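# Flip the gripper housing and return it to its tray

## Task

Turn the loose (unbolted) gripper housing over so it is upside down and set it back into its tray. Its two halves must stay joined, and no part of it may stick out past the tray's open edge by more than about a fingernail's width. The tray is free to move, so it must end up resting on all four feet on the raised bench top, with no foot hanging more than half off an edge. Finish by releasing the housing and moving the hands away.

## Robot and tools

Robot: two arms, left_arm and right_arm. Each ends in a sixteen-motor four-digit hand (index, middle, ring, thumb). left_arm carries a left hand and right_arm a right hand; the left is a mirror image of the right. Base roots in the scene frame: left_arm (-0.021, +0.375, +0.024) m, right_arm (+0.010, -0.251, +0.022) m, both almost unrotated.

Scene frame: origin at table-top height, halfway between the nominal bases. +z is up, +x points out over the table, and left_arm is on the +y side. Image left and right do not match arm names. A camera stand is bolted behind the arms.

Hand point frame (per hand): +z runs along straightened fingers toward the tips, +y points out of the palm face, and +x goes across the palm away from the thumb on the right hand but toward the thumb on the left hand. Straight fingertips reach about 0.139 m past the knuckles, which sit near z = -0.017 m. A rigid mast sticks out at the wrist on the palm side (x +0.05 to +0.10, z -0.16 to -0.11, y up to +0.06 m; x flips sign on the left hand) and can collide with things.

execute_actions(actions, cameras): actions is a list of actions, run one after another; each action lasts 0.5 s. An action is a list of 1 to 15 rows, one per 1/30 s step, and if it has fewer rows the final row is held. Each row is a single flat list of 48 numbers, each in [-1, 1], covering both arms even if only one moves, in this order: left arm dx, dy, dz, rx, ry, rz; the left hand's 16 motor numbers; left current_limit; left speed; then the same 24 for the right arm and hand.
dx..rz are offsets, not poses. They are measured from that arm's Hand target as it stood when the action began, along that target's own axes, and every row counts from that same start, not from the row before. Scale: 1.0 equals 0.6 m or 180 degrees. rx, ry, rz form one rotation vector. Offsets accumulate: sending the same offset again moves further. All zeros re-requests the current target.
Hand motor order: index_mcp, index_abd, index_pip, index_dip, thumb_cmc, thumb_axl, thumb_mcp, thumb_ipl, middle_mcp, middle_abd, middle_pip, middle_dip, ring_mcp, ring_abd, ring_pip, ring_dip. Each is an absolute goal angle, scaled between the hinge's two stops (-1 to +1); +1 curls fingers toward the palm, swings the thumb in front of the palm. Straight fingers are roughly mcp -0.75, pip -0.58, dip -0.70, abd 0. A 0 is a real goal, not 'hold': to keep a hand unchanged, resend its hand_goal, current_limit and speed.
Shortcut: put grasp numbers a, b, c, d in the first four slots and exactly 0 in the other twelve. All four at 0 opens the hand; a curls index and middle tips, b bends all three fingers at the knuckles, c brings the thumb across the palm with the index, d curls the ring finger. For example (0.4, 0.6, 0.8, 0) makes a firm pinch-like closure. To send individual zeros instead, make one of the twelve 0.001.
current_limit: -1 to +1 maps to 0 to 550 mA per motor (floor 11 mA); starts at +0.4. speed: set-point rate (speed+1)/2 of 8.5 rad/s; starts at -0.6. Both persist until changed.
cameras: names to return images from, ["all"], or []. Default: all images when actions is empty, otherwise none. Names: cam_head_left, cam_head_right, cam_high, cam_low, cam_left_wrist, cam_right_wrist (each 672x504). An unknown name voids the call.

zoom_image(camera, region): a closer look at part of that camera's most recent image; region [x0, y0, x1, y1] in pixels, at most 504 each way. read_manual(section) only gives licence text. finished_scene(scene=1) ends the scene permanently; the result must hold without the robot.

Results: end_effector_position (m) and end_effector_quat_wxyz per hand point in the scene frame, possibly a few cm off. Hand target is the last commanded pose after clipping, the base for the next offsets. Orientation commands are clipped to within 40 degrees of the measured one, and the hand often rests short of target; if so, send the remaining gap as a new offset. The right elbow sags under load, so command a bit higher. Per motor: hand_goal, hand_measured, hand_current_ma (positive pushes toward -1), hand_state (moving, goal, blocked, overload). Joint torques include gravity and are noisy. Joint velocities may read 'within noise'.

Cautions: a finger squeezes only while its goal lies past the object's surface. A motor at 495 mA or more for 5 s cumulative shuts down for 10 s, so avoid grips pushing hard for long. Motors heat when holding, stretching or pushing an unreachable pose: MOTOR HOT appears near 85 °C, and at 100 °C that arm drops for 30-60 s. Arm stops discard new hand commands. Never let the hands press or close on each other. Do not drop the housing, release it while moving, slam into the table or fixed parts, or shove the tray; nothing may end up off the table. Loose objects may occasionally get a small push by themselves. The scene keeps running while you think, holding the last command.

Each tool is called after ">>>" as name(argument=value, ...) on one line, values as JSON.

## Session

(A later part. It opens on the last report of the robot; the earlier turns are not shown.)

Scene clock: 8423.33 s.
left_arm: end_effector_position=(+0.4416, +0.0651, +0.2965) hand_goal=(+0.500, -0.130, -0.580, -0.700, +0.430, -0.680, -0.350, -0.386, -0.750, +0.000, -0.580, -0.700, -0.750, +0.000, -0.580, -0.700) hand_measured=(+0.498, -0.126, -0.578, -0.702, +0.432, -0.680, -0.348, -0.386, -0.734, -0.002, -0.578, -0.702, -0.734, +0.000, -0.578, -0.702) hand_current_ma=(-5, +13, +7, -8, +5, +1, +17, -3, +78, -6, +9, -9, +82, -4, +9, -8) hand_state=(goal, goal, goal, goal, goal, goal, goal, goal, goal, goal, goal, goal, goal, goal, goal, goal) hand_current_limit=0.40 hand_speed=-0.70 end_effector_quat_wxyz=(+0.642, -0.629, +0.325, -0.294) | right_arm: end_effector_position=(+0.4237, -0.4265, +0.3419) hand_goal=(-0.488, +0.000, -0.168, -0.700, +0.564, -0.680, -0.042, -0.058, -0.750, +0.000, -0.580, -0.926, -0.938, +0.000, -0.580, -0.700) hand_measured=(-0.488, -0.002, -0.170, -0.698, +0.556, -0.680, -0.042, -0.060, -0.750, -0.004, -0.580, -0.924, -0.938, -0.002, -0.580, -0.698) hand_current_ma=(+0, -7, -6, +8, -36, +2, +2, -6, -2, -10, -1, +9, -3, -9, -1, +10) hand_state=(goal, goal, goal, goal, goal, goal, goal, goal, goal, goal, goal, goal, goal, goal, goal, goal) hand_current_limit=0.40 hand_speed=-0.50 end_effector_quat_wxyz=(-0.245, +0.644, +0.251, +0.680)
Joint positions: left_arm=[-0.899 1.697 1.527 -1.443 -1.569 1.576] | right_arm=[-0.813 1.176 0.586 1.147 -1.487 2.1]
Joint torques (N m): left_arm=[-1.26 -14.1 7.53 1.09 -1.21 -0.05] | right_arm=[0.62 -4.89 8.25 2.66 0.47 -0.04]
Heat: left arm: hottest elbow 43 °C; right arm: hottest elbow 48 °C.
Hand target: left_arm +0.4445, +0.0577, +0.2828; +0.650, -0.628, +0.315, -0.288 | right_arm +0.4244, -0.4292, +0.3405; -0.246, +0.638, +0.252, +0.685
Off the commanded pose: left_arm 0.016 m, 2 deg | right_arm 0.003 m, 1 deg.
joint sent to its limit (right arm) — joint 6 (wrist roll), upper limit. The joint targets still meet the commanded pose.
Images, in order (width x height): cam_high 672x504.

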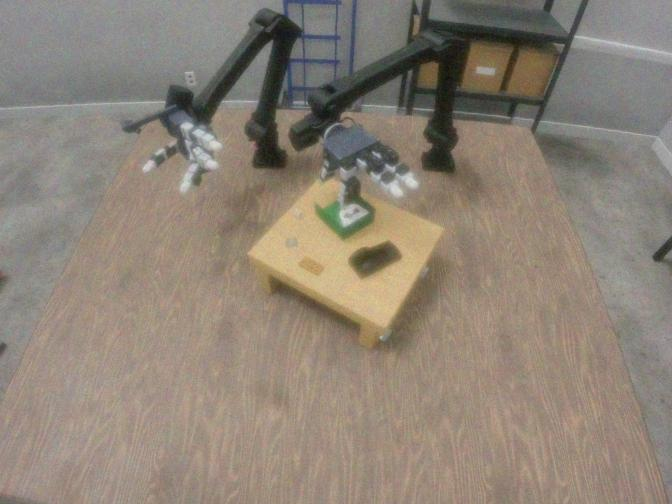

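>>> execute_actions(actions=[[[-0.03,0.02,0.01,0,0,0,0.5,-0.13,-0.58,-0.7,0.43,-0.68,-0.35,-0.386,-0.75,0.001,-0.58,-0.7,-0.75,0.001,-0.58,-0.7,0.4,-0.7,0,0,0,0,0,0,0,0,0.75,0,0,0,0,0,0,0,0,0,0,0,0,0,0.4,-0.5]]], cameras=["cam_high"])

>>> zoom_image(camera="cam_high", region=[310, 155, 380, 240])

Scene clock: 8431.67 s.
left_arm: end_effector_position=(+0.4355, +0.0740, +0.2728) hand_goal=(+0.500, -0.130, -0.580, -0.700, +0.430, -0.680, -0.350, -0.386, -0.750, +0.000, -0.580, -0.700, -0.750, +0.000, -0.580, -0.700) hand_measured=(+0.506, -0.122, -0.574, -0.698, +0.432, -0.680, -0.348, -0.386, -0.734, -0.002, -0.578, -0.702, -0.734, +0.000, -0.578, -0.702) hand_current_ma=(+33, +32, +23, +5, +7, +1, +17, -3, +78, -6, +9, -9, +83, -4, +9, -8) hand_state=(goal, goal, goal, goal, goal, goal, goal, goal, goal, goal, goal, goal, goal, goal, goal, goal) hand_current_limit=0.40 hand_speed=-0.70 end_effector_quat_wxyz=(+0.648, -0.623, +0.331, -0.288) | right_arm: end_effector_position=(+0.4237, -0.4265, +0.3419) hand_goal=(-0.488, +0.000, -0.168, -0.700, +0.564, -0.680, -0.042, -0.058, -0.750, +0.000, -0.580, -0.926, -0.938, +0.000, -0.580, -0.700) hand_measured=(-0.488, -0.002, -0.170, -0.698, +0.556, -0.680, -0.042, -0.060, -0.750, -0.004, -0.580, -0.924, -0.938, -0.002, -0.580, -0.698) hand_current_ma=(+0, -7, -6, +8, -36, +2, +2, -6, -2, -10, -1, +9, -3, -9, -1, +10) hand_state=(goal, goal, goal, goal, goal, goal, goal, goal, goal, goal, goal, goal, goal, goal, goal, goal) hand_current_limit=0.40 hand_speed=-0.50 end_effector_quat_wxyz=(-0.245, +0.644, +0.251, +0.680)
Joint positions: left_arm=[-0.899 1.696 1.459 -1.423 -1.577 1.552] | right_arm=[-0.813 1.176 0.586 1.147 -1.487 2.1]
Joint torques (N m): left_arm=[-0.32 -16.03 7.04 1.09 -1 -0.09] | right_arm=[0.91 -4.54 8.31 2.76 0.47 0.04]
Heat: left arm: hottest elbow 43 °C; right arm: hottest elbow 47 °C.
Hand target: left_arm +0.4374, +0.0758, +0.2716; +0.650, -0.628, +0.315, -0.288 | right_arm +0.4244, -0.4292, +0.3405; -0.246, +0.638, +0.252, +0.685
Off the commanded pose: left_arm 0.003 m, 2 deg | right_arm 0.003 m, 1 deg.
joint read past its limit (left arm) — joint 5 (wrist yaw), lower limit.
joint sent to its limit (right arm) — joint 6 (wrist roll), upper limit. The joint targets still meet the commanded pose.
Images, in order (width x height): cam_high 672x504.

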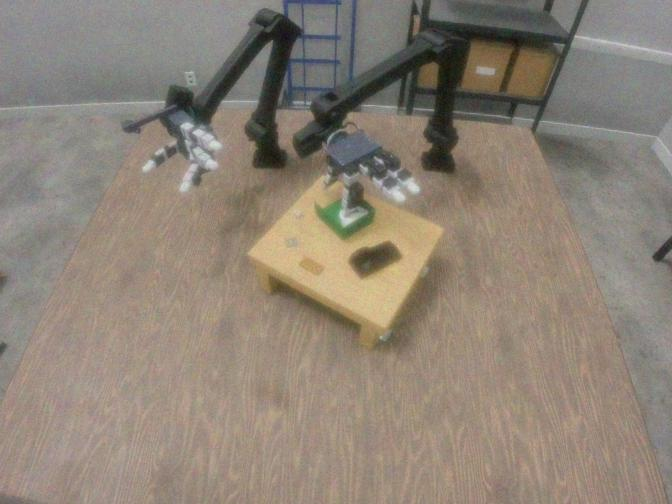

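Scaled by 5.929 from the camera's 672x504 image, which has a finer 960x720 frame.

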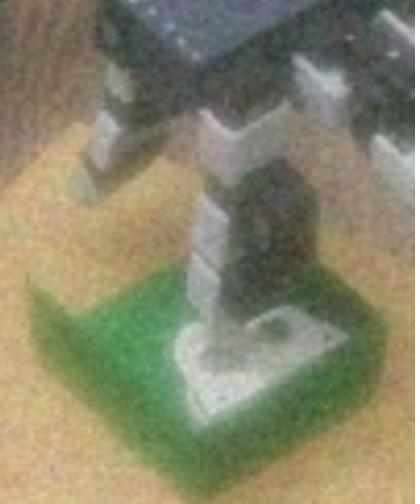

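>>> zoom_image(camera="cam_high", region=[330, 195, 370, 235])

>>> execute_actions(actions=[[[0,0,0,0,0,0,0.5,-0.13,-0.58,-0.7,0.43,-0.68,-0.35,-0.386,-0.75,0.001,-0.58,-0.7,-0.75,0.001,-0.58,-0.7,0.4,-0.7,0,0,0,0,0,0,0,0,0.75,0,0,0,0,0,0,0,0,0,0,0,0,0,0.4,-0.5]]], cameras=["cam_low"])

>>> zoom_image(camera="cam_low", region=[310, 180, 370, 230])

Scaled by 12.600 from the camera's 672x504 image, which has a finer 960x720 frame.

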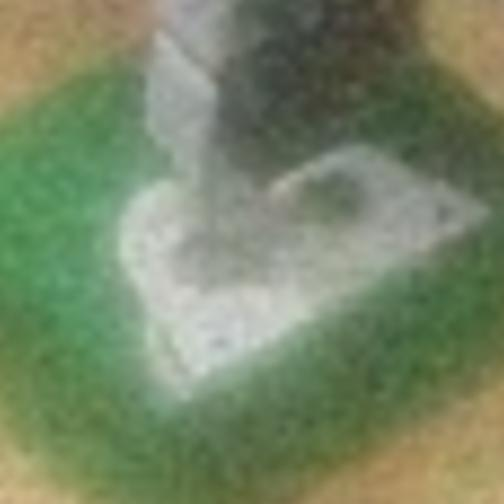

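Scene clock: 8437.57 s.
left_arm: end_effector_position=(+0.4355, +0.0740, +0.2728) hand_goal=(+0.500, -0.130, -0.580, -0.700, +0.430, -0.680, -0.350, -0.386, -0.750, +0.000, -0.580, -0.700, -0.750, +0.000, -0.580, -0.700) hand_measured=(+0.506, -0.122, -0.574, -0.698, +0.432, -0.680, -0.348, -0.386, -0.734, -0.002, -0.578, -0.702, -0.734, +0.000, -0.578, -0.702) hand_current_ma=(+33, +32, +23, +5, +7, +1, +17, -3, +78, -6, +9, -9, +83, -4, +9, -8) hand_state=(goal, goal, goal, goal, goal, goal, goal, goal, goal, goal, goal, goal, goal, goal, goal, goal) hand_current_limit=0.40 hand_speed=-0.70 end_effector_quat_wxyz=(+0.648, -0.623, +0.331, -0.288) | right_arm: end_effector_position=(+0.4237, -0.4265, +0.3419) hand_goal=(-0.488, +0.000, -0.168, -0.700, +0.564, -0.680, -0.042, -0.058, -0.750, +0.000, -0.580, -0.926, -0.938, +0.000, -0.580, -0.700) hand_measured=(-0.488, -0.002, -0.170, -0.698, +0.556, -0.680, -0.042, -0.060, -0.750, -0.004, -0.580, -0.924, -0.938, -0.002, -0.580, -0.698) hand_current_ma=(+0, -7, -6, +8, -36, +2, +2, -6, -2, -10, -1, +9, -3, -9, -1, +10) hand_state=(goal, goal, goal, goal, goal, goal, goal, goal, goal, goal, goal, goal, goal, goal, goal, goal) hand_current_limit=0.40 hand_speed=-0.50 end_effector_quat_wxyz=(-0.245, +0.644, +0.251, +0.680)
Joint positions: left_arm=[-0.899 1.696 1.459 -1.423 -1.577 1.552] | right_arm=[-0.813 1.176 0.586 1.147 -1.487 2.1]
Joint torques (N m): left_arm=[-0.26 -16.15 6.99 1.16 -1 -0.07] | right_arm=[0.79 -4.6 8.23 2.73 0.48 0.02]
Heat: left arm: hottest elbow 42 °C; right arm: hottest elbow 47 °C.
Hand target: left_arm +0.4374, +0.0758, +0.2716; +0.650, -0.628, +0.315, -0.288 | right_arm +0.4244, -0.4292, +0.3405; -0.246, +0.638, +0.252, +0.685
Off the commanded pose: left_arm 0.003 m, 2 deg | right_arm 0.003 m, 1 deg.
joint read past its limit (left arm) — joint 5 (wrist yaw), lower limit.
joint sent to its limit (right arm) — joint 6 (wrist roll), upper limit. The joint targets still meet the commanded pose.
Images, in order (width x height): cam_low 672x504.

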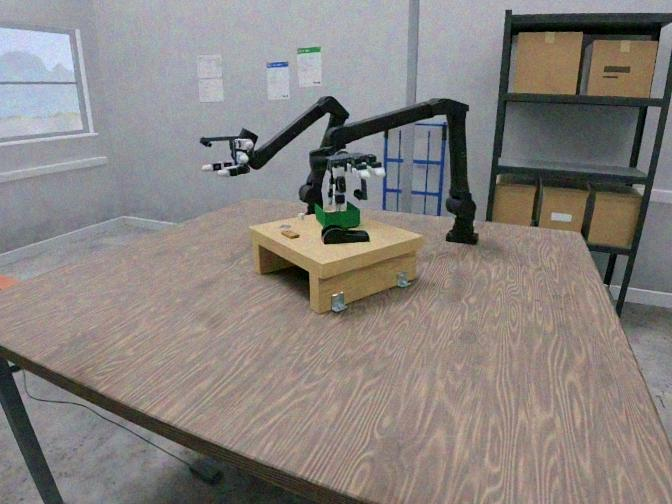

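Scaled by 8.400 from the camera's 672x504 image, which has a finer 960x720 frame.

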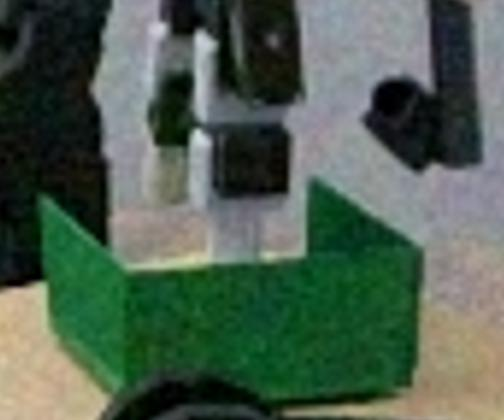

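>>> execute_actions(actions=[[[0,0.018,0,0,0,0,0.5,-0.13,-0.58,-0.7,0.43,-0.68,-0.35,-0.386,-0.75,0.001,-0.58,-0.7,-0.75,0.001,-0.58,-0.7,0.4,-0.7,0,0,0,0,0,0,0,0,0.75,0,0,0,0,0,0,0,0,0,0,0,0,0,0.4,-0.5]]], cameras=["cam_high"])

>>> zoom_image(camera="cam_high", region=[330, 195, 370, 235])

Scene clock: 8448.43 s.
left_arm: end_effector_position=(+0.4355, +0.0744, +0.2711) hand_goal=(+0.500, -0.130, -0.580, -0.700, +0.430, -0.680, -0.350, -0.386, -0.750, +0.000, -0.580, -0.700, -0.750, +0.000, -0.580, -0.700) hand_measured=(+0.510, -0.112, -0.574, -0.698, +0.432, -0.680, -0.348, -0.386, -0.734, -0.002, -0.578, -0.702, -0.734, +0.000, -0.578, -0.702) hand_current_ma=(+45, +76, +23, +6, +7, +1, +17, -3, +78, -6, +9, -9, +83, -4, +9, -8) hand_state=(goal, goal, goal, goal, goal, goal, goal, goal, goal, goal, goal, goal, goal, goal, goal, goal) hand_current_limit=0.40 hand_speed=-0.70 end_effector_quat_wxyz=(+0.646, -0.625, +0.324, -0.296) | right_arm: end_effector_position=(+0.4237, -0.4265, +0.3419) hand_goal=(-0.488, +0.000, -0.168, -0.700, +0.564, -0.680, -0.042, -0.058, -0.750, +0.000, -0.580, -0.926, -0.938, +0.000, -0.580, -0.700) hand_measured=(-0.488, -0.002, -0.170, -0.698, +0.556, -0.680, -0.042, -0.060, -0.750, -0.004, -0.580, -0.924, -0.938, -0.002, -0.580, -0.698) hand_current_ma=(+0, -7, -6, +8, -36, +2, +2, -6, -2, -10, -1, +9, -3, -9, -1, +10) hand_state=(goal, goal, goal, goal, goal, goal, goal, goal, goal, goal, goal, goal, goal, goal, goal, goal) hand_current_limit=0.40 hand_speed=-0.50 end_effector_quat_wxyz=(-0.245, +0.644, +0.251, +0.680)
Joint positions: left_arm=[-0.899 1.69 1.444 -1.403 -1.58 1.541] | right_arm=[-0.813 1.176 0.586 1.147 -1.487 2.1]
Joint torques (N m): left_arm=[-0.15 -14.92 6.58 1.24 -0.89 -0.07] | right_arm=[0.67 -4.54 8.29 2.77 0.5 0]
Heat: left arm: hottest elbow 41 °C; right arm: hottest elbow 47 °C.
Hand target: left_arm +0.4372, +0.0763, +0.2608; +0.650, -0.628, +0.315, -0.288 | right_arm +0.4244, -0.4292, +0.3405; -0.246, +0.638, +0.252, +0.685
Off the commanded pose: left_arm 0.011 m, 1 deg | right_arm 0.003 m, 1 deg.
joint read past its limit (left arm) — joint 5 (wrist yaw), lower limit.
joint sent to its limit (right arm) — joint 6 (wrist roll), upper limit. The joint targets still meet the commanded pose.
Images, in order (width x height): cam_high 672x504.

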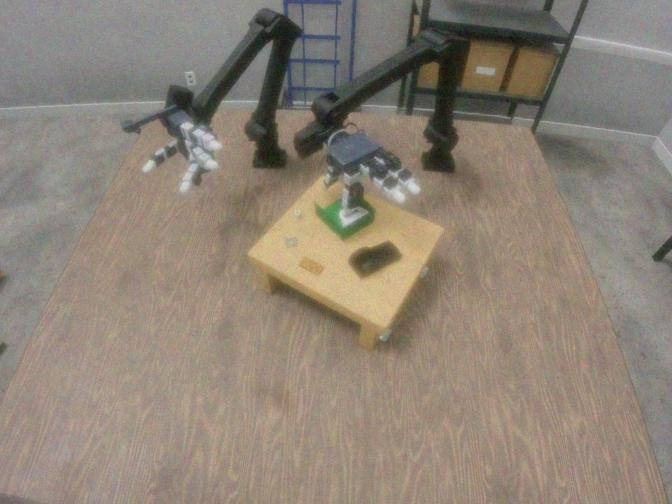

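Scaled by 12.600 from the camera's 672x504 image, which has a finer 960x720 frame.

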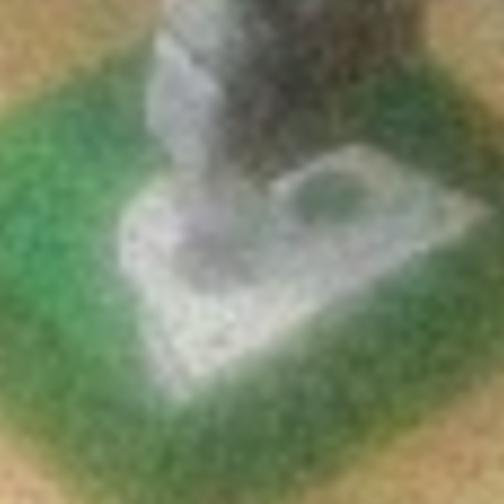

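>>> execute_actions(actions=[[[0.014,-0.03,0.012,0,0,0,0.5,-0.13,-0.58,-0.7,0.43,-0.68,-0.35,-0.386,-0.75,0.001,-0.58,-0.7,-0.75,0.001,-0.58,-0.7,0.4,-0.7,0,0,0,0,0,0,0,0,0.75,0,0,0,0,0,0,0,0,0,0,0,0,0,0.4,-0.5]]], cameras=["cam_high"])

>>> zoom_image(camera="cam_high", region=[330, 195, 370, 235])

Scene clock: 8461.13 s.
left_arm: end_effector_position=(+0.4389, +0.0784, +0.2724) hand_goal=(+0.500, -0.130, -0.580, -0.700, +0.430, -0.680, -0.350, -0.386, -0.750, +0.000, -0.580, -0.700, -0.750, +0.000, -0.580, -0.700) hand_measured=(+0.516, -0.128, -0.570, -0.696, +0.432, -0.680, -0.348, -0.386, -0.734, -0.002, -0.578, -0.702, -0.734, +0.000, -0.578, -0.702) hand_current_ma=(+81, +5, +49, +19, +7, +1, +17, -3, +78, -6, +9, -9, +83, -4, +9, -8) hand_state=(goal, goal, goal, goal, goal, goal, goal, goal, goal, goal, goal, goal, goal, goal, goal, goal) hand_current_limit=0.40 hand_speed=-0.70 end_effector_quat_wxyz=(+0.647, -0.627, +0.320, -0.293) | right_arm: end_effector_position=(+0.4237, -0.4265, +0.3419) hand_goal=(-0.488, +0.000, -0.168, -0.700, +0.564, -0.680, -0.042, -0.058, -0.750, +0.000, -0.580, -0.926, -0.938, +0.000, -0.580, -0.700) hand_measured=(-0.488, -0.002, -0.170, -0.698, +0.556, -0.680, -0.042, -0.060, -0.750, -0.004, -0.580, -0.924, -0.938, -0.002, -0.580, -0.698) hand_current_ma=(+0, -7, -6, +8, -36, +2, +2, -6, -2, -10, -1, +9, -3, -9, -1, +10) hand_state=(goal, goal, goal, goal, goal, goal, goal, goal, goal, goal, goal, goal, goal, goal, goal, goal) hand_current_limit=0.40 hand_speed=-0.50 end_effector_quat_wxyz=(-0.245, +0.644, +0.251, +0.680)
Joint positions: left_arm=[-0.889 1.69 1.448 -1.403 -1.58 1.543] | right_arm=[-0.813 1.176 0.586 1.147 -1.487 2.1]
Joint torques (N m): left_arm=[0.21 -14.45 10.95 0.42 -0.95 0.2] | right_arm=[1.44 -5.19 8.29 2.63 0.48 0]
Heat: left arm: hottest elbow 41 °C; right arm: hottest elbow 47 °C.
Hand target: left_arm +0.4484, +0.0736, +0.2785; +0.650, -0.628, +0.315, -0.288 | right_arm +0.4244, -0.4292, +0.3405; -0.246, +0.638, +0.252, +0.685
Off the commanded pose: left_arm 0.012 m, 1 deg | right_arm 0.003 m, 1 deg.
joint read past its limit (left arm) — joint 5 (wrist yaw), lower limit.
joint sent to its limit (left arm) — joint 5 (wrist yaw), lower limit. The joint targets still meet the commanded pose.
joint sent to its limit (right arm) — joint 6 (wrist roll), upper limit. The joint targets still meet the commanded pose.
Images, in order (width x height): cam_high 672x504.

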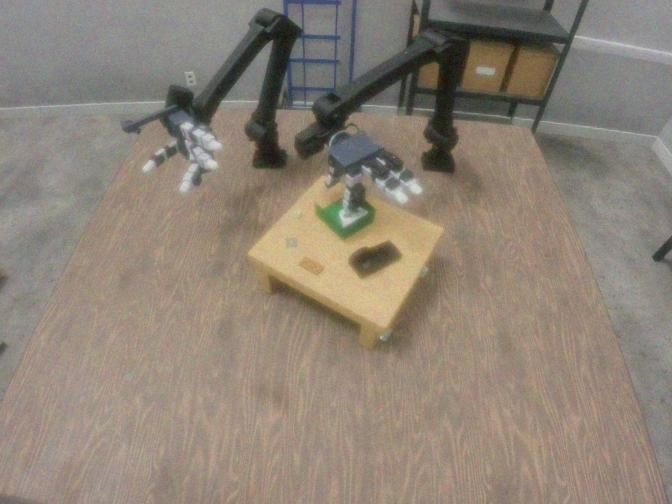

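Scaled by 12.600 from the camera's 672x504 image, which has a finer 960x720 frame.

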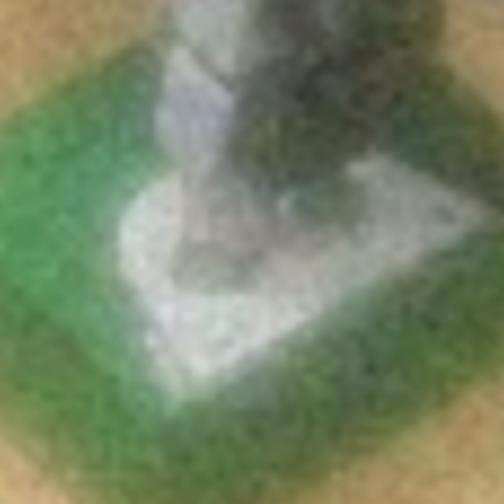

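>>> execute_actions(actions=[[[0.006,-0.02,0,0,0,0,0.5,-0.13,-0.58,-0.7,0.43,-0.68,-0.35,-0.386,-0.75,0.001,-0.58,-0.7,-0.75,0.001,-0.58,-0.7,0.4,-0.7,0,0,0,0,0,0,0,0,0.75,0,0,0,0,0,0,0,0,0,0,0,0,0,0.4,-0.5]]], cameras=["cam_high"])

>>> zoom_image(camera="cam_high", region=[330, 195, 370, 235])

Scene clock: 8470.40 s.
left_arm: end_effector_position=(+0.4409, +0.0763, +0.2819) hand_goal=(+0.500, -0.130, -0.580, -0.700, +0.430, -0.680, -0.350, -0.386, -0.750, +0.000, -0.580, -0.700, -0.750, +0.000, -0.580, -0.700) hand_measured=(+0.504, -0.128, -0.576, -0.698, +0.432, -0.680, -0.348, -0.386, -0.734, -0.002, -0.578, -0.702, -0.734, +0.000, -0.578, -0.702) hand_current_ma=(+20, +4, +15, +11, +7, +1, +17, -3, +78, -6, +9, -9, +83, -4, +9, -8) hand_state=(goal, goal, goal, goal, goal, goal, goal, goal, goal, goal, goal, goal, goal, goal, goal, goal) hand_current_limit=0.40 hand_speed=-0.70 end_effector_quat_wxyz=(+0.649, -0.625, +0.325, -0.288) | right_arm: end_effector_position=(+0.4237, -0.4265, +0.3419) hand_goal=(-0.488, +0.000, -0.168, -0.700, +0.564, -0.680, -0.042, -0.058, -0.750, +0.000, -0.580, -0.926, -0.938, +0.000, -0.580, -0.700) hand_measured=(-0.488, -0.002, -0.170, -0.698, +0.556, -0.680, -0.042, -0.060, -0.750, -0.004, -0.580, -0.924, -0.938, -0.002, -0.580, -0.698) hand_current_ma=(+0, -7, -6, +8, -36, +2, +2, -6, -2, -10, -1, +9, -3, -9, -1, +10) hand_state=(goal, goal, goal, goal, goal, goal, goal, goal, goal, goal, goal, goal, goal, goal, goal, goal) hand_current_limit=0.40 hand_speed=-0.50 end_effector_quat_wxyz=(-0.245, +0.644, +0.251, +0.680)
Joint positions: left_arm=[-0.888 1.69 1.475 -1.403 -1.578 1.586] | right_arm=[-0.813 1.176 0.586 1.147 -1.487 2.1]
Joint torques (N m): left_arm=[-0.21 -14.45 11.17 0.34 -0.95 0.21] | right_arm=[0.85 -4.89 8.02 2.63 0.52 -0.04]
Heat: left arm: hottest elbow 42 °C; right arm: hottest elbow 47 °C.
Hand target: left_arm +0.4509, +0.0702, +0.2903; +0.650, -0.628, +0.315, -0.288 | right_arm +0.4244, -0.4292, +0.3405; -0.246, +0.638, +0.252, +0.685
Off the commanded pose: left_arm 0.014 m, 1 deg | right_arm 0.003 m, 1 deg.
joint read past its limit (left arm) — joint 5 (wrist yaw), lower limit.
joint sent to its limit (left arm) — joint 5 (wrist yaw), lower limit. The joint targets still meet the commanded pose.
joint sent to its limit (right arm) — joint 6 (wrist roll), upper limit. The joint targets still meet the commanded pose.
Images, in order (width x height): cam_high 672x504.

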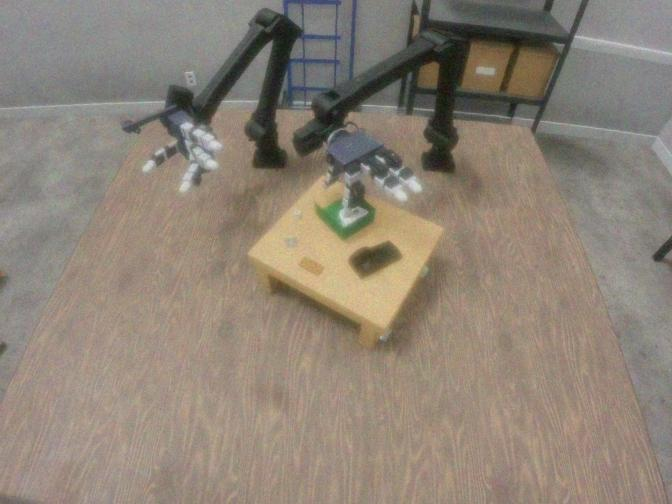

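Scaled by 12.600 from the camera's 672x504 image, which has a finer 960x720 frame.

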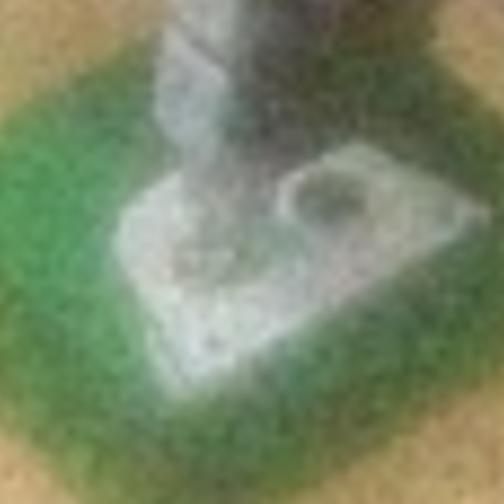

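>>> execute_actions(actions=[[[0.015,0.015,0.003,0,0,0,0.5,-0.13,-0.58,-0.7,0.43,-0.68,-0.35,-0.386,-0.75,0.001,-0.58,-0.7,-0.75,0.001,-0.58,-0.7,0.4,-0.7,0,0,0,0,0,0,0,0,0.75,0,0,0,0,0,0,0,0,0,0,0,0,0,0.4,-0.5]]], cameras=["cam_high", "cam_low"])

>>> zoom_image(camera="cam_high", region=[330, 195, 370, 235])

>>> zoom_image(camera="cam_low", region=[310, 180, 370, 230])

Scene clock: 8494.97 s.
left_arm: end_effector_position=(+0.4453, +0.0743, +0.2741) hand_goal=(+0.500, -0.130, -0.580, -0.700, +0.430, -0.680, -0.350, -0.386, -0.750, +0.000, -0.580, -0.700, -0.750, +0.000, -0.580, -0.700) hand_measured=(+0.504, -0.128, -0.576, -0.698, +0.432, -0.680, -0.348, -0.386, -0.734, -0.002, -0.578, -0.702, -0.734, +0.000, -0.578, -0.702) hand_current_ma=(+20, +4, +15, +11, +7, +1, +17, -3, +78, -6, +9, -9, +83, -4, +9, -8) hand_state=(goal, goal, goal, goal, goal, goal, goal, goal, goal, goal, goal, goal, goal, goal, goal, goal) hand_current_limit=0.40 hand_speed=-0.70 end_effector_quat_wxyz=(+0.652, -0.624, +0.328, -0.281) | right_arm: end_effector_position=(+0.4237, -0.4265, +0.3419) hand_goal=(-0.488, +0.000, -0.168, -0.700, +0.564, -0.680, -0.042, -0.058, -0.750, +0.000, -0.580, -0.926, -0.938, +0.000, -0.580, -0.700) hand_measured=(-0.488, -0.002, -0.170, -0.698, +0.556, -0.680, -0.042, -0.060, -0.750, -0.004, -0.580, -0.924, -0.938, -0.002, -0.580, -0.698) hand_current_ma=(+0, -7, -6, +8, -36, +2, +2, -6, -2, -10, -1, +9, -3, -9, -1, +10) hand_state=(goal, goal, goal, goal, goal, goal, goal, goal, goal, goal, goal, goal, goal, goal, goal, goal) hand_current_limit=0.40 hand_speed=-0.50 end_effector_quat_wxyz=(-0.245, +0.644, +0.251, +0.680)
Joint positions: left_arm=[-0.884 1.713 1.485 -1.403 -1.578 1.587] | right_arm=[-0.813 1.176 0.586 1.147 -1.487 2.1]
Joint torques (N m): left_arm=[-0.38 -14.45 11.38 0.69 -0.94 0.13] | right_arm=[0.21 -4.84 8.29 2.66 0.47 0.02]
Heat: left arm: hottest elbow 42 °C; right arm: hottest elbow 47 °C.
Hand target: left_arm +0.4579, +0.0650, +0.2810; +0.650, -0.628, +0.315, -0.288 | right_arm +0.4244, -0.4292, +0.3405; -0.246, +0.638, +0.252, +0.685
Off the commanded pose: left_arm 0.017 m, 2 deg | right_arm 0.003 m, 1 deg.
joint read past its limit (left arm) — joint 5 (wrist yaw), lower limit.
joint sent to its limit (left arm) — joint 5 (wrist yaw), lower limit. The joint targets still meet the commanded pose.
joint sent to its limit (right arm) — joint 6 (wrist roll), upper limit. The joint targets still meet the commanded pose.
Images, in order (width x height): cam_high 672x504, cam_low 672x504.

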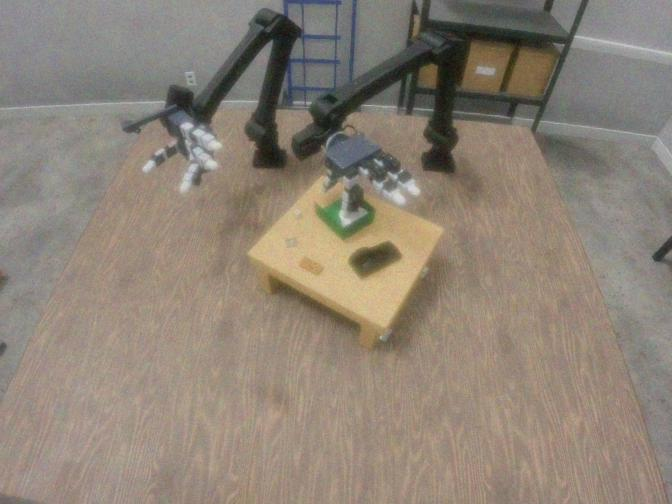

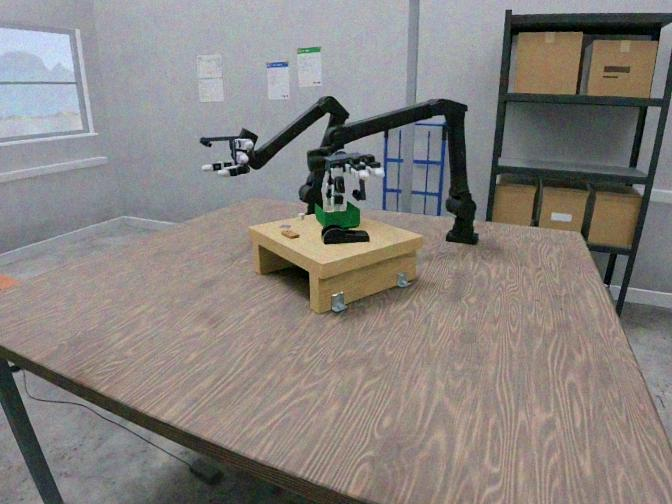

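Scaled by 12.600 from the camera's 672x504 image, which has a finer 960x720 frame.

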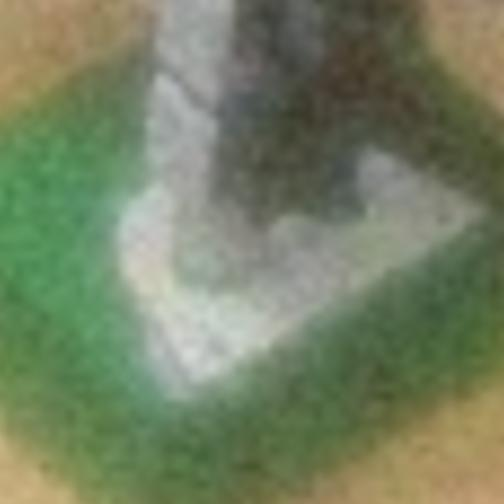

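Scaled by 8.400 from the camera's 672x504 image, which has a finer 960x720 frame.

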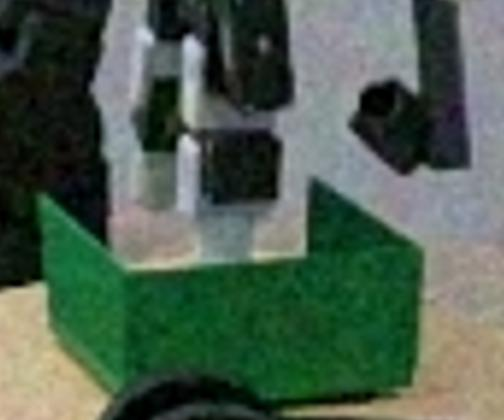

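>>> execute_actions(actions=[[[0,0.03,0,0,0,0,0.5,-0.13,-0.58,-0.7,0.43,-0.68,-0.35,-0.386,-0.75,0.001,-0.58,-0.7,-0.75,0.001,-0.58,-0.7,0.4,-0.7,0,0,0,0,0,0,0,0,0.75,0,0,0,0,0,0,0,0,0,0,0,0,0,0.4,-0.5]]], cameras=["cam_high"])

>>> zoom_image(camera="cam_high", region=[330, 195, 370, 235])

Scene clock: 8501.00 s.
left_arm: end_effector_position=(+0.4483, +0.0706, +0.2686) hand_goal=(+0.500, -0.130, -0.580, -0.700, +0.430, -0.680, -0.350, -0.386, -0.750, +0.000, -0.580, -0.700, -0.750, +0.000, -0.580, -0.700) hand_measured=(+0.504, -0.128, -0.578, -0.698, +0.432, -0.680, -0.348, -0.386, -0.734, -0.002, -0.578, -0.702, -0.734, +0.000, -0.578, -0.702) hand_current_ma=(+17, +4, +13, +11, +7, +1, +17, -3, +78, -6, +9, -9, +83, -4, +9, -8) hand_state=(goal, goal, goal, goal, goal, goal, goal, goal, goal, goal, goal, goal, goal, goal, goal, goal) hand_current_limit=0.40 hand_speed=-0.70 end_effector_quat_wxyz=(+0.650, -0.625, +0.325, -0.285) | right_arm: end_effector_position=(+0.4237, -0.4265, +0.3419) hand_goal=(-0.488, +0.000, -0.168, -0.700, +0.564, -0.680, -0.042, -0.058, -0.750, +0.000, -0.580, -0.926, -0.938, +0.000, -0.580, -0.700) hand_measured=(-0.488, -0.002, -0.170, -0.698, +0.556, -0.680, -0.042, -0.060, -0.750, -0.004, -0.580, -0.924, -0.938, -0.002, -0.580, -0.698) hand_current_ma=(+0, -7, -6, +8, -36, +2, +2, -6, -2, -10, -1, +9, -3, -9, -1, +10) hand_state=(goal, goal, goal, goal, goal, goal, goal, goal, goal, goal, goal, goal, goal, goal, goal, goal) hand_current_limit=0.40 hand_speed=-0.50 end_effector_quat_wxyz=(-0.245, +0.644, +0.251, +0.680)
Joint positions: left_arm=[-0.884 1.724 1.485 -1.381 -1.578 1.587] | right_arm=[-0.813 1.176 0.586 1.147 -1.487 2.1]
Joint torques (N m): left_arm=[-0.09 -14.15 9.01 1.06 -0.95 0] | right_arm=[0.62 -4.25 8.53 2.51 0.43 -0.01]
Heat: left arm: hottest elbow 43 °C; right arm: hottest elbow 47 °C.
Hand target: left_arm +0.4575, +0.0657, +0.2628; +0.650, -0.628, +0.315, -0.288 | right_arm +0.4244, -0.4292, +0.3405; -0.246, +0.638, +0.252, +0.685
Off the commanded pose: left_arm 0.012 m, 1 deg | right_arm 0.003 m, 1 deg.
joint read past its limit (left arm) — joint 5 (wrist yaw), lower limit.
joint sent to its limit (left arm) — joint 5 (wrist yaw), lower limit. The joint targets still meet the commanded pose.
joint sent to its limit (right arm) — joint 6 (wrist roll), upper limit. The joint targets still meet the commanded pose.
Images, in order (width x height): cam_high 672x504.

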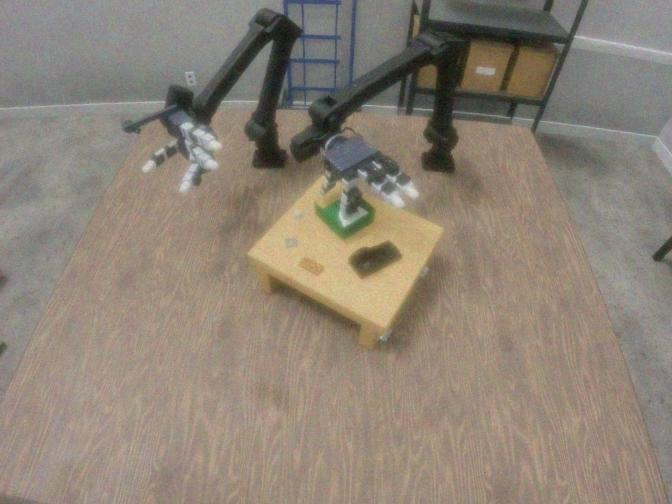

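Scaled by 12.600 from the camera's 672x504 image, which has a finer 960x720 frame.

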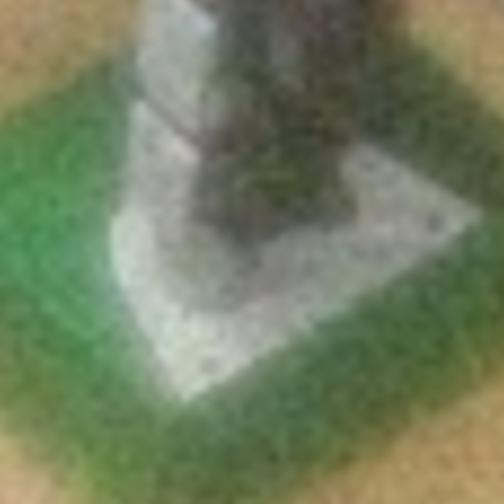

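>>> execute_actions(actions=[[[-0.004,0.015,-0.003,0,0,0,0.5,-0.13,-0.58,-0.7,0.43,-0.68,-0.35,-0.386,-0.75,0.001,-0.58,-0.7,-0.75,0.001,-0.58,-0.7,0.4,-0.7,0,0,0,0,0,0,0,0,0.75,0,0,0,0,0,0,0,0,0,0,0,0,0,0.4,-0.5]]], cameras=["cam_high"])

>>> zoom_image(camera="cam_high", region=[330, 195, 370, 235])

Scene clock: 8507.70 s.
left_arm: end_effector_position=(+0.4494, +0.0693, +0.2669) hand_goal=(+0.500, -0.130, -0.580, -0.700, +0.430, -0.680, -0.350, -0.386, -0.750, +0.000, -0.580, -0.700, -0.750, +0.000, -0.580, -0.700) hand_measured=(+0.504, -0.128, -0.578, -0.698, +0.432, -0.680, -0.348, -0.386, -0.734, -0.002, -0.578, -0.702, -0.734, +0.000, -0.578, -0.702) hand_current_ma=(+16, +4, +13, +10, +7, +1, +17, -3, +78, -6, +9, -9, +83, -4, +9, -8) hand_state=(goal, goal, goal, goal, goal, goal, goal, goal, goal, goal, goal, goal, goal, goal, goal, goal) hand_current_limit=0.40 hand_speed=-0.70 end_effector_quat_wxyz=(+0.648, -0.627, +0.321, -0.289) | right_arm: end_effector_position=(+0.4237, -0.4265, +0.3419) hand_goal=(-0.488, +0.000, -0.168, -0.700, +0.564, -0.680, -0.042, -0.058, -0.750, +0.000, -0.580, -0.926, -0.938, +0.000, -0.580, -0.700) hand_measured=(-0.488, -0.002, -0.170, -0.698, +0.556, -0.680, -0.042, -0.060, -0.750, -0.004, -0.580, -0.924, -0.938, -0.002, -0.580, -0.698) hand_current_ma=(+0, -7, -6, +8, -36, +2, +2, -6, -2, -10, -1, +9, -3, -9, -1, +10) hand_state=(goal, goal, goal, goal, goal, goal, goal, goal, goal, goal, goal, goal, goal, goal, goal, goal) hand_current_limit=0.40 hand_speed=-0.50 end_effector_quat_wxyz=(-0.245, +0.644, +0.251, +0.680)
Joint positions: left_arm=[-0.884 1.724 1.48 -1.363 -1.578 1.587] | right_arm=[-0.813 1.176 0.586 1.147 -1.487 2.1]
Joint torques (N m): left_arm=[-0.15 -14.15 7.43 1.1 -0.94 -0.09] | right_arm=[0.5 -4.25 8.27 2.61 0.52 -0.04]
Heat: left arm: hottest elbow 43 °C; right arm: hottest elbow 47 °C.
Hand target: left_arm +0.4544, +0.0668, +0.2539; +0.650, -0.628, +0.315, -0.288 | right_arm +0.4244, -0.4292, +0.3405; -0.246, +0.638, +0.252, +0.685
Off the commanded pose: left_arm 0.014 m, 1 deg | right_arm 0.003 m, 1 deg.
joint read past its limit (left arm) — joint 5 (wrist yaw), lower limit.
joint sent to its limit (left arm) — joint 5 (wrist yaw), lower limit. The joint targets still meet the commanded pose.
joint sent to its limit (right arm) — joint 6 (wrist roll), upper limit. The joint targets still meet the commanded pose.
Images, in order (width x height): cam_high 672x504.

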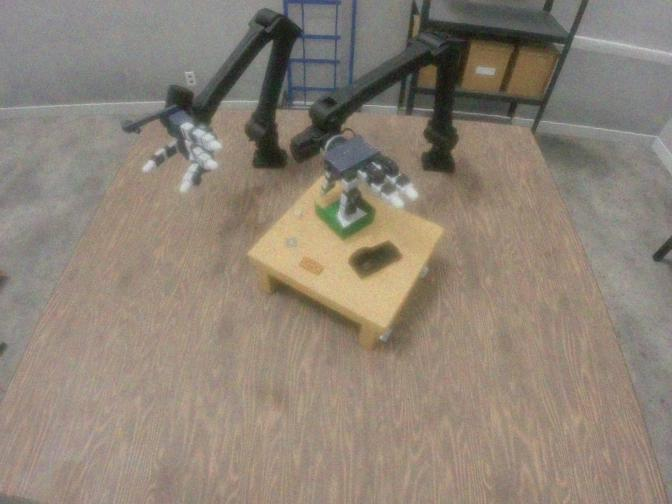

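Scaled by 12.600 from the camera's 672x504 image, which has a finer 960x720 frame.

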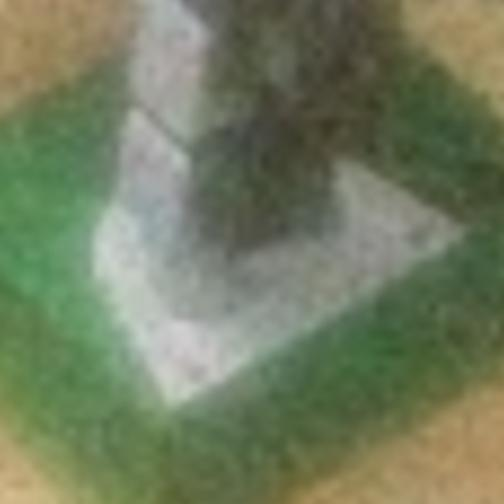

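>>> execute_actions(actions=[[[0,0.012,0,0,0,0,0.5,-0.13,-0.58,-0.7,0.43,-0.68,-0.35,-0.386,-0.75,0.001,-0.58,-0.7,-0.75,0.001,-0.58,-0.7,0.4,-0.7,0,0,0,0,0,0,0,0,0.75,0,0,0,0,0,0,0,0,0,0,0,0,0,0.4,-0.5]]], cameras=["cam_high"])

>>> zoom_image(camera="cam_high", region=[320, 185, 380, 240])

Scene clock: 8514.83 s.
left_arm: end_effector_position=(+0.4491, +0.0696, +0.2609) hand_goal=(+0.500, -0.130, -0.580, -0.700, +0.430, -0.680, -0.350, -0.386, -0.750, +0.000, -0.580, -0.700, -0.750, +0.000, -0.580, -0.700) hand_measured=(+0.504, -0.128, -0.578, -0.698, +0.432, -0.680, -0.348, -0.386, -0.734, -0.002, -0.578, -0.702, -0.734, +0.000, -0.578, -0.702) hand_current_ma=(+16, +4, +12, +10, +7, +1, +17, -3, +78, -6, +9, -9, +83, -4, +9, -8) hand_state=(goal, goal, goal, goal, goal, goal, goal, goal, goal, goal, goal, goal, goal, goal, goal, goal) hand_current_limit=0.40 hand_speed=-0.70 end_effector_quat_wxyz=(+0.648, -0.628, +0.320, -0.290) | right_arm: end_effector_position=(+0.4237, -0.4265, +0.3419) hand_goal=(-0.488, +0.000, -0.168, -0.700, +0.564, -0.680, -0.042, -0.058, -0.750, +0.000, -0.580, -0.926, -0.938, +0.000, -0.580, -0.700) hand_measured=(-0.488, -0.002, -0.170, -0.698, +0.556, -0.680, -0.042, -0.060, -0.750, -0.004, -0.580, -0.924, -0.938, -0.002, -0.580, -0.698) hand_current_ma=(+0, -7, -6, +8, -36, +2, +2, -6, -2, -10, -1, +9, -3, -9, -1, +10) hand_state=(goal, goal, goal, goal, goal, goal, goal, goal, goal, goal, goal, goal, goal, goal, goal, goal) hand_current_limit=0.40 hand_speed=-0.50 end_effector_quat_wxyz=(-0.245, +0.644, +0.251, +0.680)
Joint positions: left_arm=[-0.884 1.726 1.466 -1.344 -1.578 1.587] | right_arm=[-0.813 1.176 0.586 1.147 -1.487 2.1]
Joint torques (N m): left_arm=[-0.15 -14.21 7.45 1.13 -0.94 -0.06] | right_arm=[1.14 -4.95 8.18 2.62 0.46 0.01]
Heat: left arm: hottest elbow 42 °C; right arm: hottest elbow 47 °C.
Hand target: left_arm +0.4542, +0.0671, +0.2470; +0.650, -0.628, +0.315, -0.288 | right_arm +0.4244, -0.4292, +0.3405; -0.246, +0.638, +0.252, +0.685
Off the commanded pose: left_arm 0.015 m, 1 deg | right_arm 0.003 m, 1 deg.
joint read past its limit (left arm) — joint 5 (wrist yaw), lower limit.
joint sent to its limit (left arm) — joint 5 (wrist yaw), lower limit. The joint targets still meet the commanded pose.
joint sent to its limit (right arm) — joint 6 (wrist roll), upper limit. The joint targets still meet the commanded pose.
Images, in order (width x height): cam_high 672x504.

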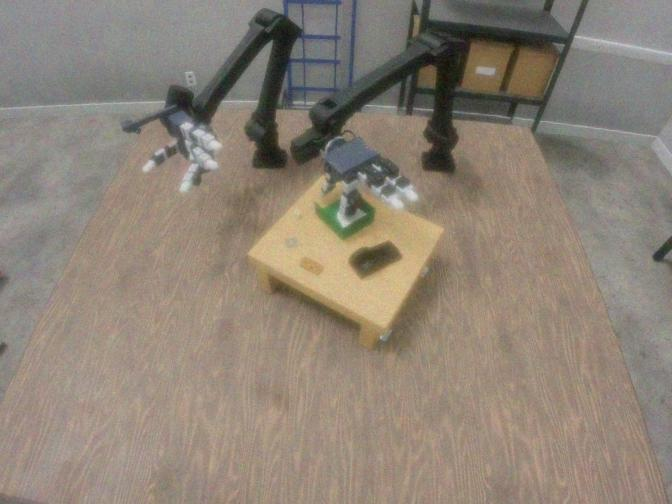

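Scaled by 8.400 from the camera's 672x504 image, which has a finer 960x720 frame.

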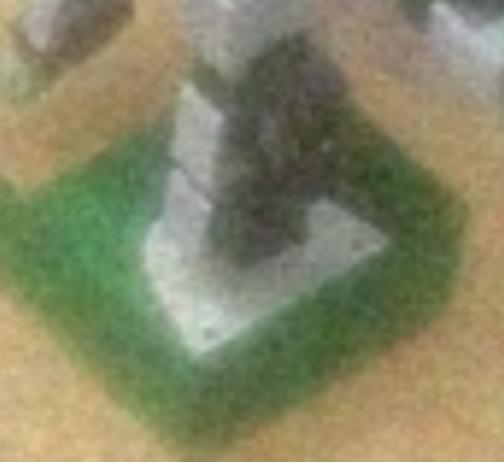

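>>> execute_actions(actions=[[[0,-0.03,0,0,0,0,0.5,-0.13,-0.58,-0.7,0.43,-0.68,-0.35,-0.386,-0.75,0.001,-0.58,-0.7,-0.75,0.001,-0.58,-0.7,0.4,-0.7,0,0,0,0,0,0,0,0,0.75,0,0,0,0,0,0,0,0,0,0,0,0,0,0.4,-0.5]],[[0,-0.04,0,0,0,0,0.5,-0.13,-0.58,-0.7,0.43,-0.68,-0.35,-0.386,-0.75,0.001,-0.58,-0.7,-0.75,0.001,-0.58,-0.7,0.4,-0.7,0,0,0,0,0,0,0,0,0.75,0,0,0,0,0,0,0,0,0,0,0,0,0,0.4,-0.5]],[[0,-0.04,0,0,0,0,0.5,-0.13,-0.58,-0.7,0.43,-0.68,-0.35,-0.386,-0.75,0.001,-0.58,-0.7,-0.75,0.001,-0.58,-0.7,0.4,-0.7,0,0,0,0,0,0,0,0,0.75,0,0,0,0,0,0,0,0,0,0,0,0,0,0.4,-0.5]]], cameras=["cam_high", "cam_low"])

>>> zoom_image(camera="cam_high", region=[320, 185, 380, 240])

>>> zoom_image(camera="cam_low", region=[310, 170, 370, 230])

Scene clock: 8527.20 s.
left_arm: end_effector_position=(+0.4501, +0.0684, +0.2879) hand_goal=(+0.500, -0.130, -0.580, -0.700, +0.430, -0.680, -0.350, -0.386, -0.750, +0.000, -0.580, -0.700, -0.750, +0.000, -0.580, -0.700) hand_measured=(+0.504, -0.128, -0.578, -0.698, +0.432, -0.680, -0.348, -0.386, -0.734, -0.002, -0.578, -0.702, -0.734, +0.000, -0.578, -0.702) hand_current_ma=(+16, +4, +12, +10, +7, +1, +17, -3, +78, -6, +9, -9, +83, -4, +9, -8) hand_state=(goal, goal, goal, goal, goal, goal, goal, goal, goal, goal, goal, goal, goal, goal, goal, goal) hand_current_limit=0.40 hand_speed=-0.70 end_effector_quat_wxyz=(+0.653, -0.621, +0.332, -0.277) | right_arm: end_effector_position=(+0.4237, -0.4265, +0.3419) hand_goal=(-0.488, +0.000, -0.168, -0.700, +0.564, -0.680, -0.042, -0.058, -0.750, +0.000, -0.580, -0.926, -0.938, +0.000, -0.580, -0.700) hand_measured=(-0.488, -0.002, -0.170, -0.698, +0.556, -0.680, -0.042, -0.060, -0.750, -0.004, -0.580, -0.924, -0.938, -0.002, -0.580, -0.698) hand_current_ma=(+0, -7, -6, +8, -36, +2, +2, -6, -2, -10, -1, +9, -3, -9, -1, +10) hand_state=(goal, goal, goal, goal, goal, goal, goal, goal, goal, goal, goal, goal, goal, goal, goal, goal) hand_current_limit=0.40 hand_speed=-0.50 end_effector_quat_wxyz=(-0.245, +0.644, +0.251, +0.680)
Joint positions: left_arm=[-0.884 1.716 1.527 -1.378 -1.578 1.664] | right_arm=[-0.813 1.176 0.586 1.147 -1.487 2.1]
Joint torques (N m): left_arm=[-0.67 -17.55 11.26 0.18 -0.95 0.17] | right_arm=[0.38 -5.19 8.31 2.61 0.46 -0.02]
Heat: left arm: hottest elbow 43 °C; right arm: hottest elbow 47 °C.
Hand target: left_arm +0.4556, +0.0642, +0.3128; +0.650, -0.628, +0.315, -0.288 | right_arm +0.4244, -0.4292, +0.3405; -0.246, +0.638, +0.252, +0.685
Off the commanded pose: left_arm 0.026 m, 3 deg | right_arm 0.003 m, 1 deg.
joint read past its limit (left arm) — joint 5 (wrist yaw), lower limit.
joint sent to its limit (left arm) — joint 5 (wrist yaw), lower limit. The joint targets still meet the commanded pose.
joint sent to its limit (right arm) — joint 6 (wrist roll), upper limit. The joint targets still meet the commanded pose.
Images, in order (width x height): cam_high 672x504, cam_low 672x504.

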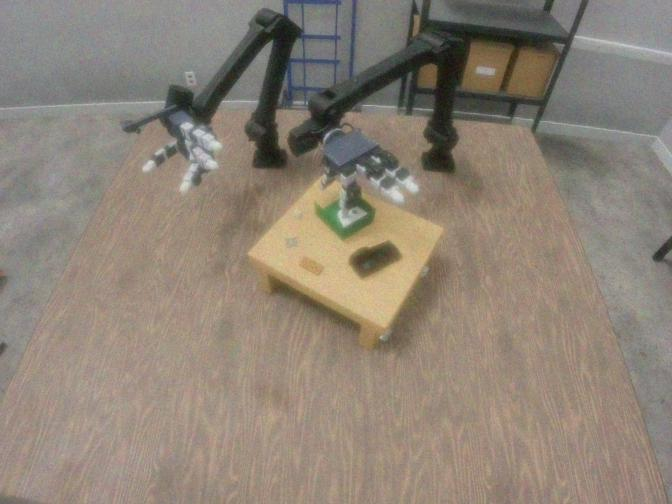

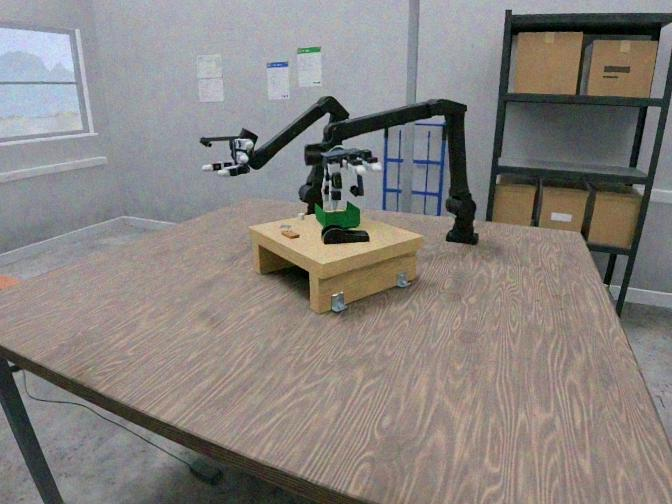

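Scaled by 8.400 from the camera's 672x504 image, which has a finer 960x720 frame.

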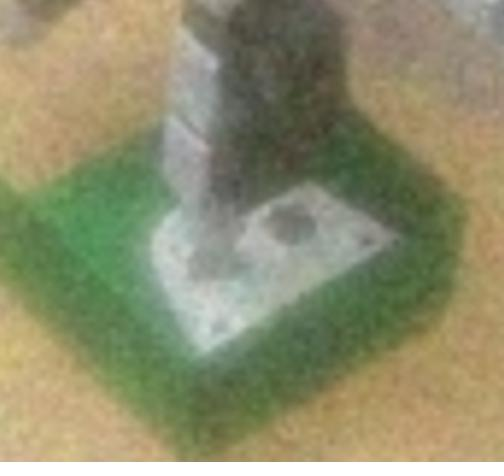

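Scaled by 8.400 from the camera's 672x504 image, which has a finer 960x720 frame.

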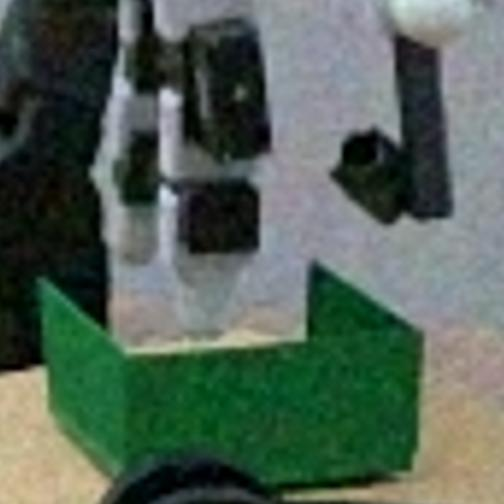

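>>> execute_actions(actions=[[[0,0.05,0,0,0,0,0.5,-0.13,-0.58,-0.7,0.43,-0.68,-0.35,-0.386,-0.75,0.001,-0.58,-0.7,-0.75,0.001,-0.58,-0.7,0.4,-0.7,0,0,0,0,0,0,0,0,0.75,0,0,0,0,0,0,0,0,0,0,0,0,0,0.4,-0.5]],[[0,0.04,0,0,0,0,0.5,-0.13,-0.58,-0.7,0.43,-0.68,-0.35,-0.386,-0.75,0.001,-0.58,-0.7,-0.75,0.001,-0.58,-0.7,0.4,-0.7,0,0,0,0,0,0,0,0,0.75,0,0,0,0,0,0,0,0,0,0,0,0,0,0.4,-0.5]],[[0,0.025,0,0,0,0,0.5,-0.13,-0.58,-0.7,0.43,-0.68,-0.35,-0.386,-0.75,0.001,-0.58,-0.7,-0.75,0.001,-0.58,-0.7,0.4,-0.7,0,0,0,0,0,0,0,0,0.75,0,0,0,0,0,0,0,0,0,0,0,0,0,0.4,-0.5]]], cameras=["cam_high"])

>>> zoom_image(camera="cam_high", region=[320, 185, 380, 240])

Scene clock: 8540.97 s.
left_arm: end_effector_position=(+0.4492, +0.0698, +0.2593) hand_goal=(+0.500, -0.130, -0.580, -0.700, +0.430, -0.680, -0.350, -0.386, -0.750, +0.000, -0.580, -0.700, -0.750, +0.000, -0.580, -0.700) hand_measured=(+0.502, -0.126, -0.578, -0.698, +0.432, -0.680, -0.348, -0.386, -0.734, -0.002, -0.578, -0.702, -0.734, +0.000, -0.578, -0.702) hand_current_ma=(+13, +12, +11, +10, +7, +1, +17, -3, +78, -6, +9, -9, +83, -4, +9, -8) hand_state=(goal, goal, goal, goal, goal, goal, goal, goal, goal, goal, goal, goal, goal, goal, goal, goal) hand_current_limit=0.40 hand_speed=-0.70 end_effector_quat_wxyz=(+0.648, -0.627, +0.319, -0.290) | right_arm: end_effector_position=(+0.4237, -0.4265, +0.3419) hand_goal=(-0.488, +0.000, -0.168, -0.700, +0.564, -0.680, -0.042, -0.058, -0.750, +0.000, -0.580, -0.926, -0.938, +0.000, -0.580, -0.700) hand_measured=(-0.488, -0.002, -0.170, -0.698, +0.556, -0.680, -0.042, -0.060, -0.750, -0.004, -0.580, -0.924, -0.938, -0.002, -0.580, -0.698) hand_current_ma=(+0, -7, -6, +8, -36, +2, +2, -6, -2, -10, -1, +9, -3, -9, -1, +10) hand_state=(goal, goal, goal, goal, goal, goal, goal, goal, goal, goal, goal, goal, goal, goal, goal, goal) hand_current_limit=0.40 hand_speed=-0.50 end_effector_quat_wxyz=(-0.245, +0.644, +0.251, +0.680)
Joint positions: left_arm=[-0.884 1.72 1.452 -1.297 -1.58 1.627] | right_arm=[-0.813 1.176 0.586 1.147 -1.487 2.1]
Joint torques (N m): left_arm=[-0.15 -14.04 7.35 1.21 -0.93 -0.07] | right_arm=[0.38 -5.19 8.24 2.59 0.44 -0.04]
Heat: left arm: hottest elbow 44 °C; right arm: hottest elbow 47 °C.
Hand target: left_arm +0.4542, +0.0672, +0.2439; +0.650, -0.628, +0.315, -0.288 | right_arm +0.4244, -0.4292, +0.3405; -0.246, +0.638, +0.252, +0.685
Off the commanded pose: left_arm 0.016 m, 1 deg | right_arm 0.003 m, 1 deg.
joint read past its limit (left arm) — joint 5 (wrist yaw), lower limit.
joint sent to its limit (left arm) — joint 5 (wrist yaw), lower limit. The joint targets still meet the commanded pose.
joint sent to its limit (right arm) — joint 6 (wrist roll), upper limit. The joint targets still meet the commanded pose.
Images, in order (width x height): cam_high 672x504.

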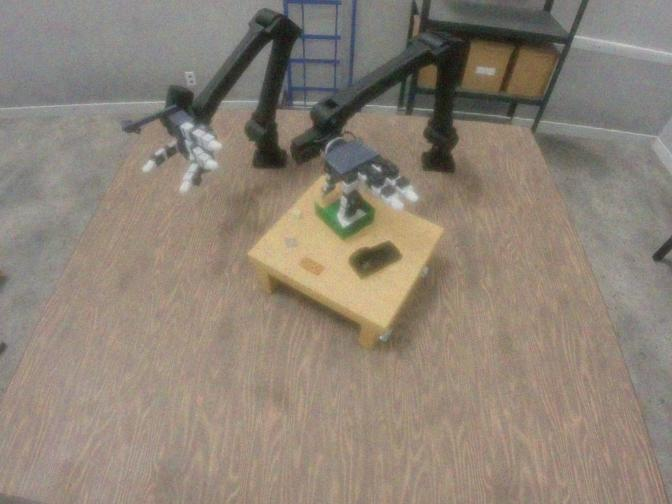

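Scaled by 8.400 from the camera's 672x504 image, which has a finer 960x720 frame.

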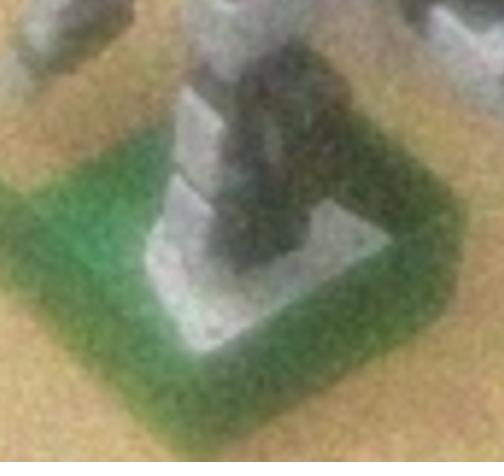

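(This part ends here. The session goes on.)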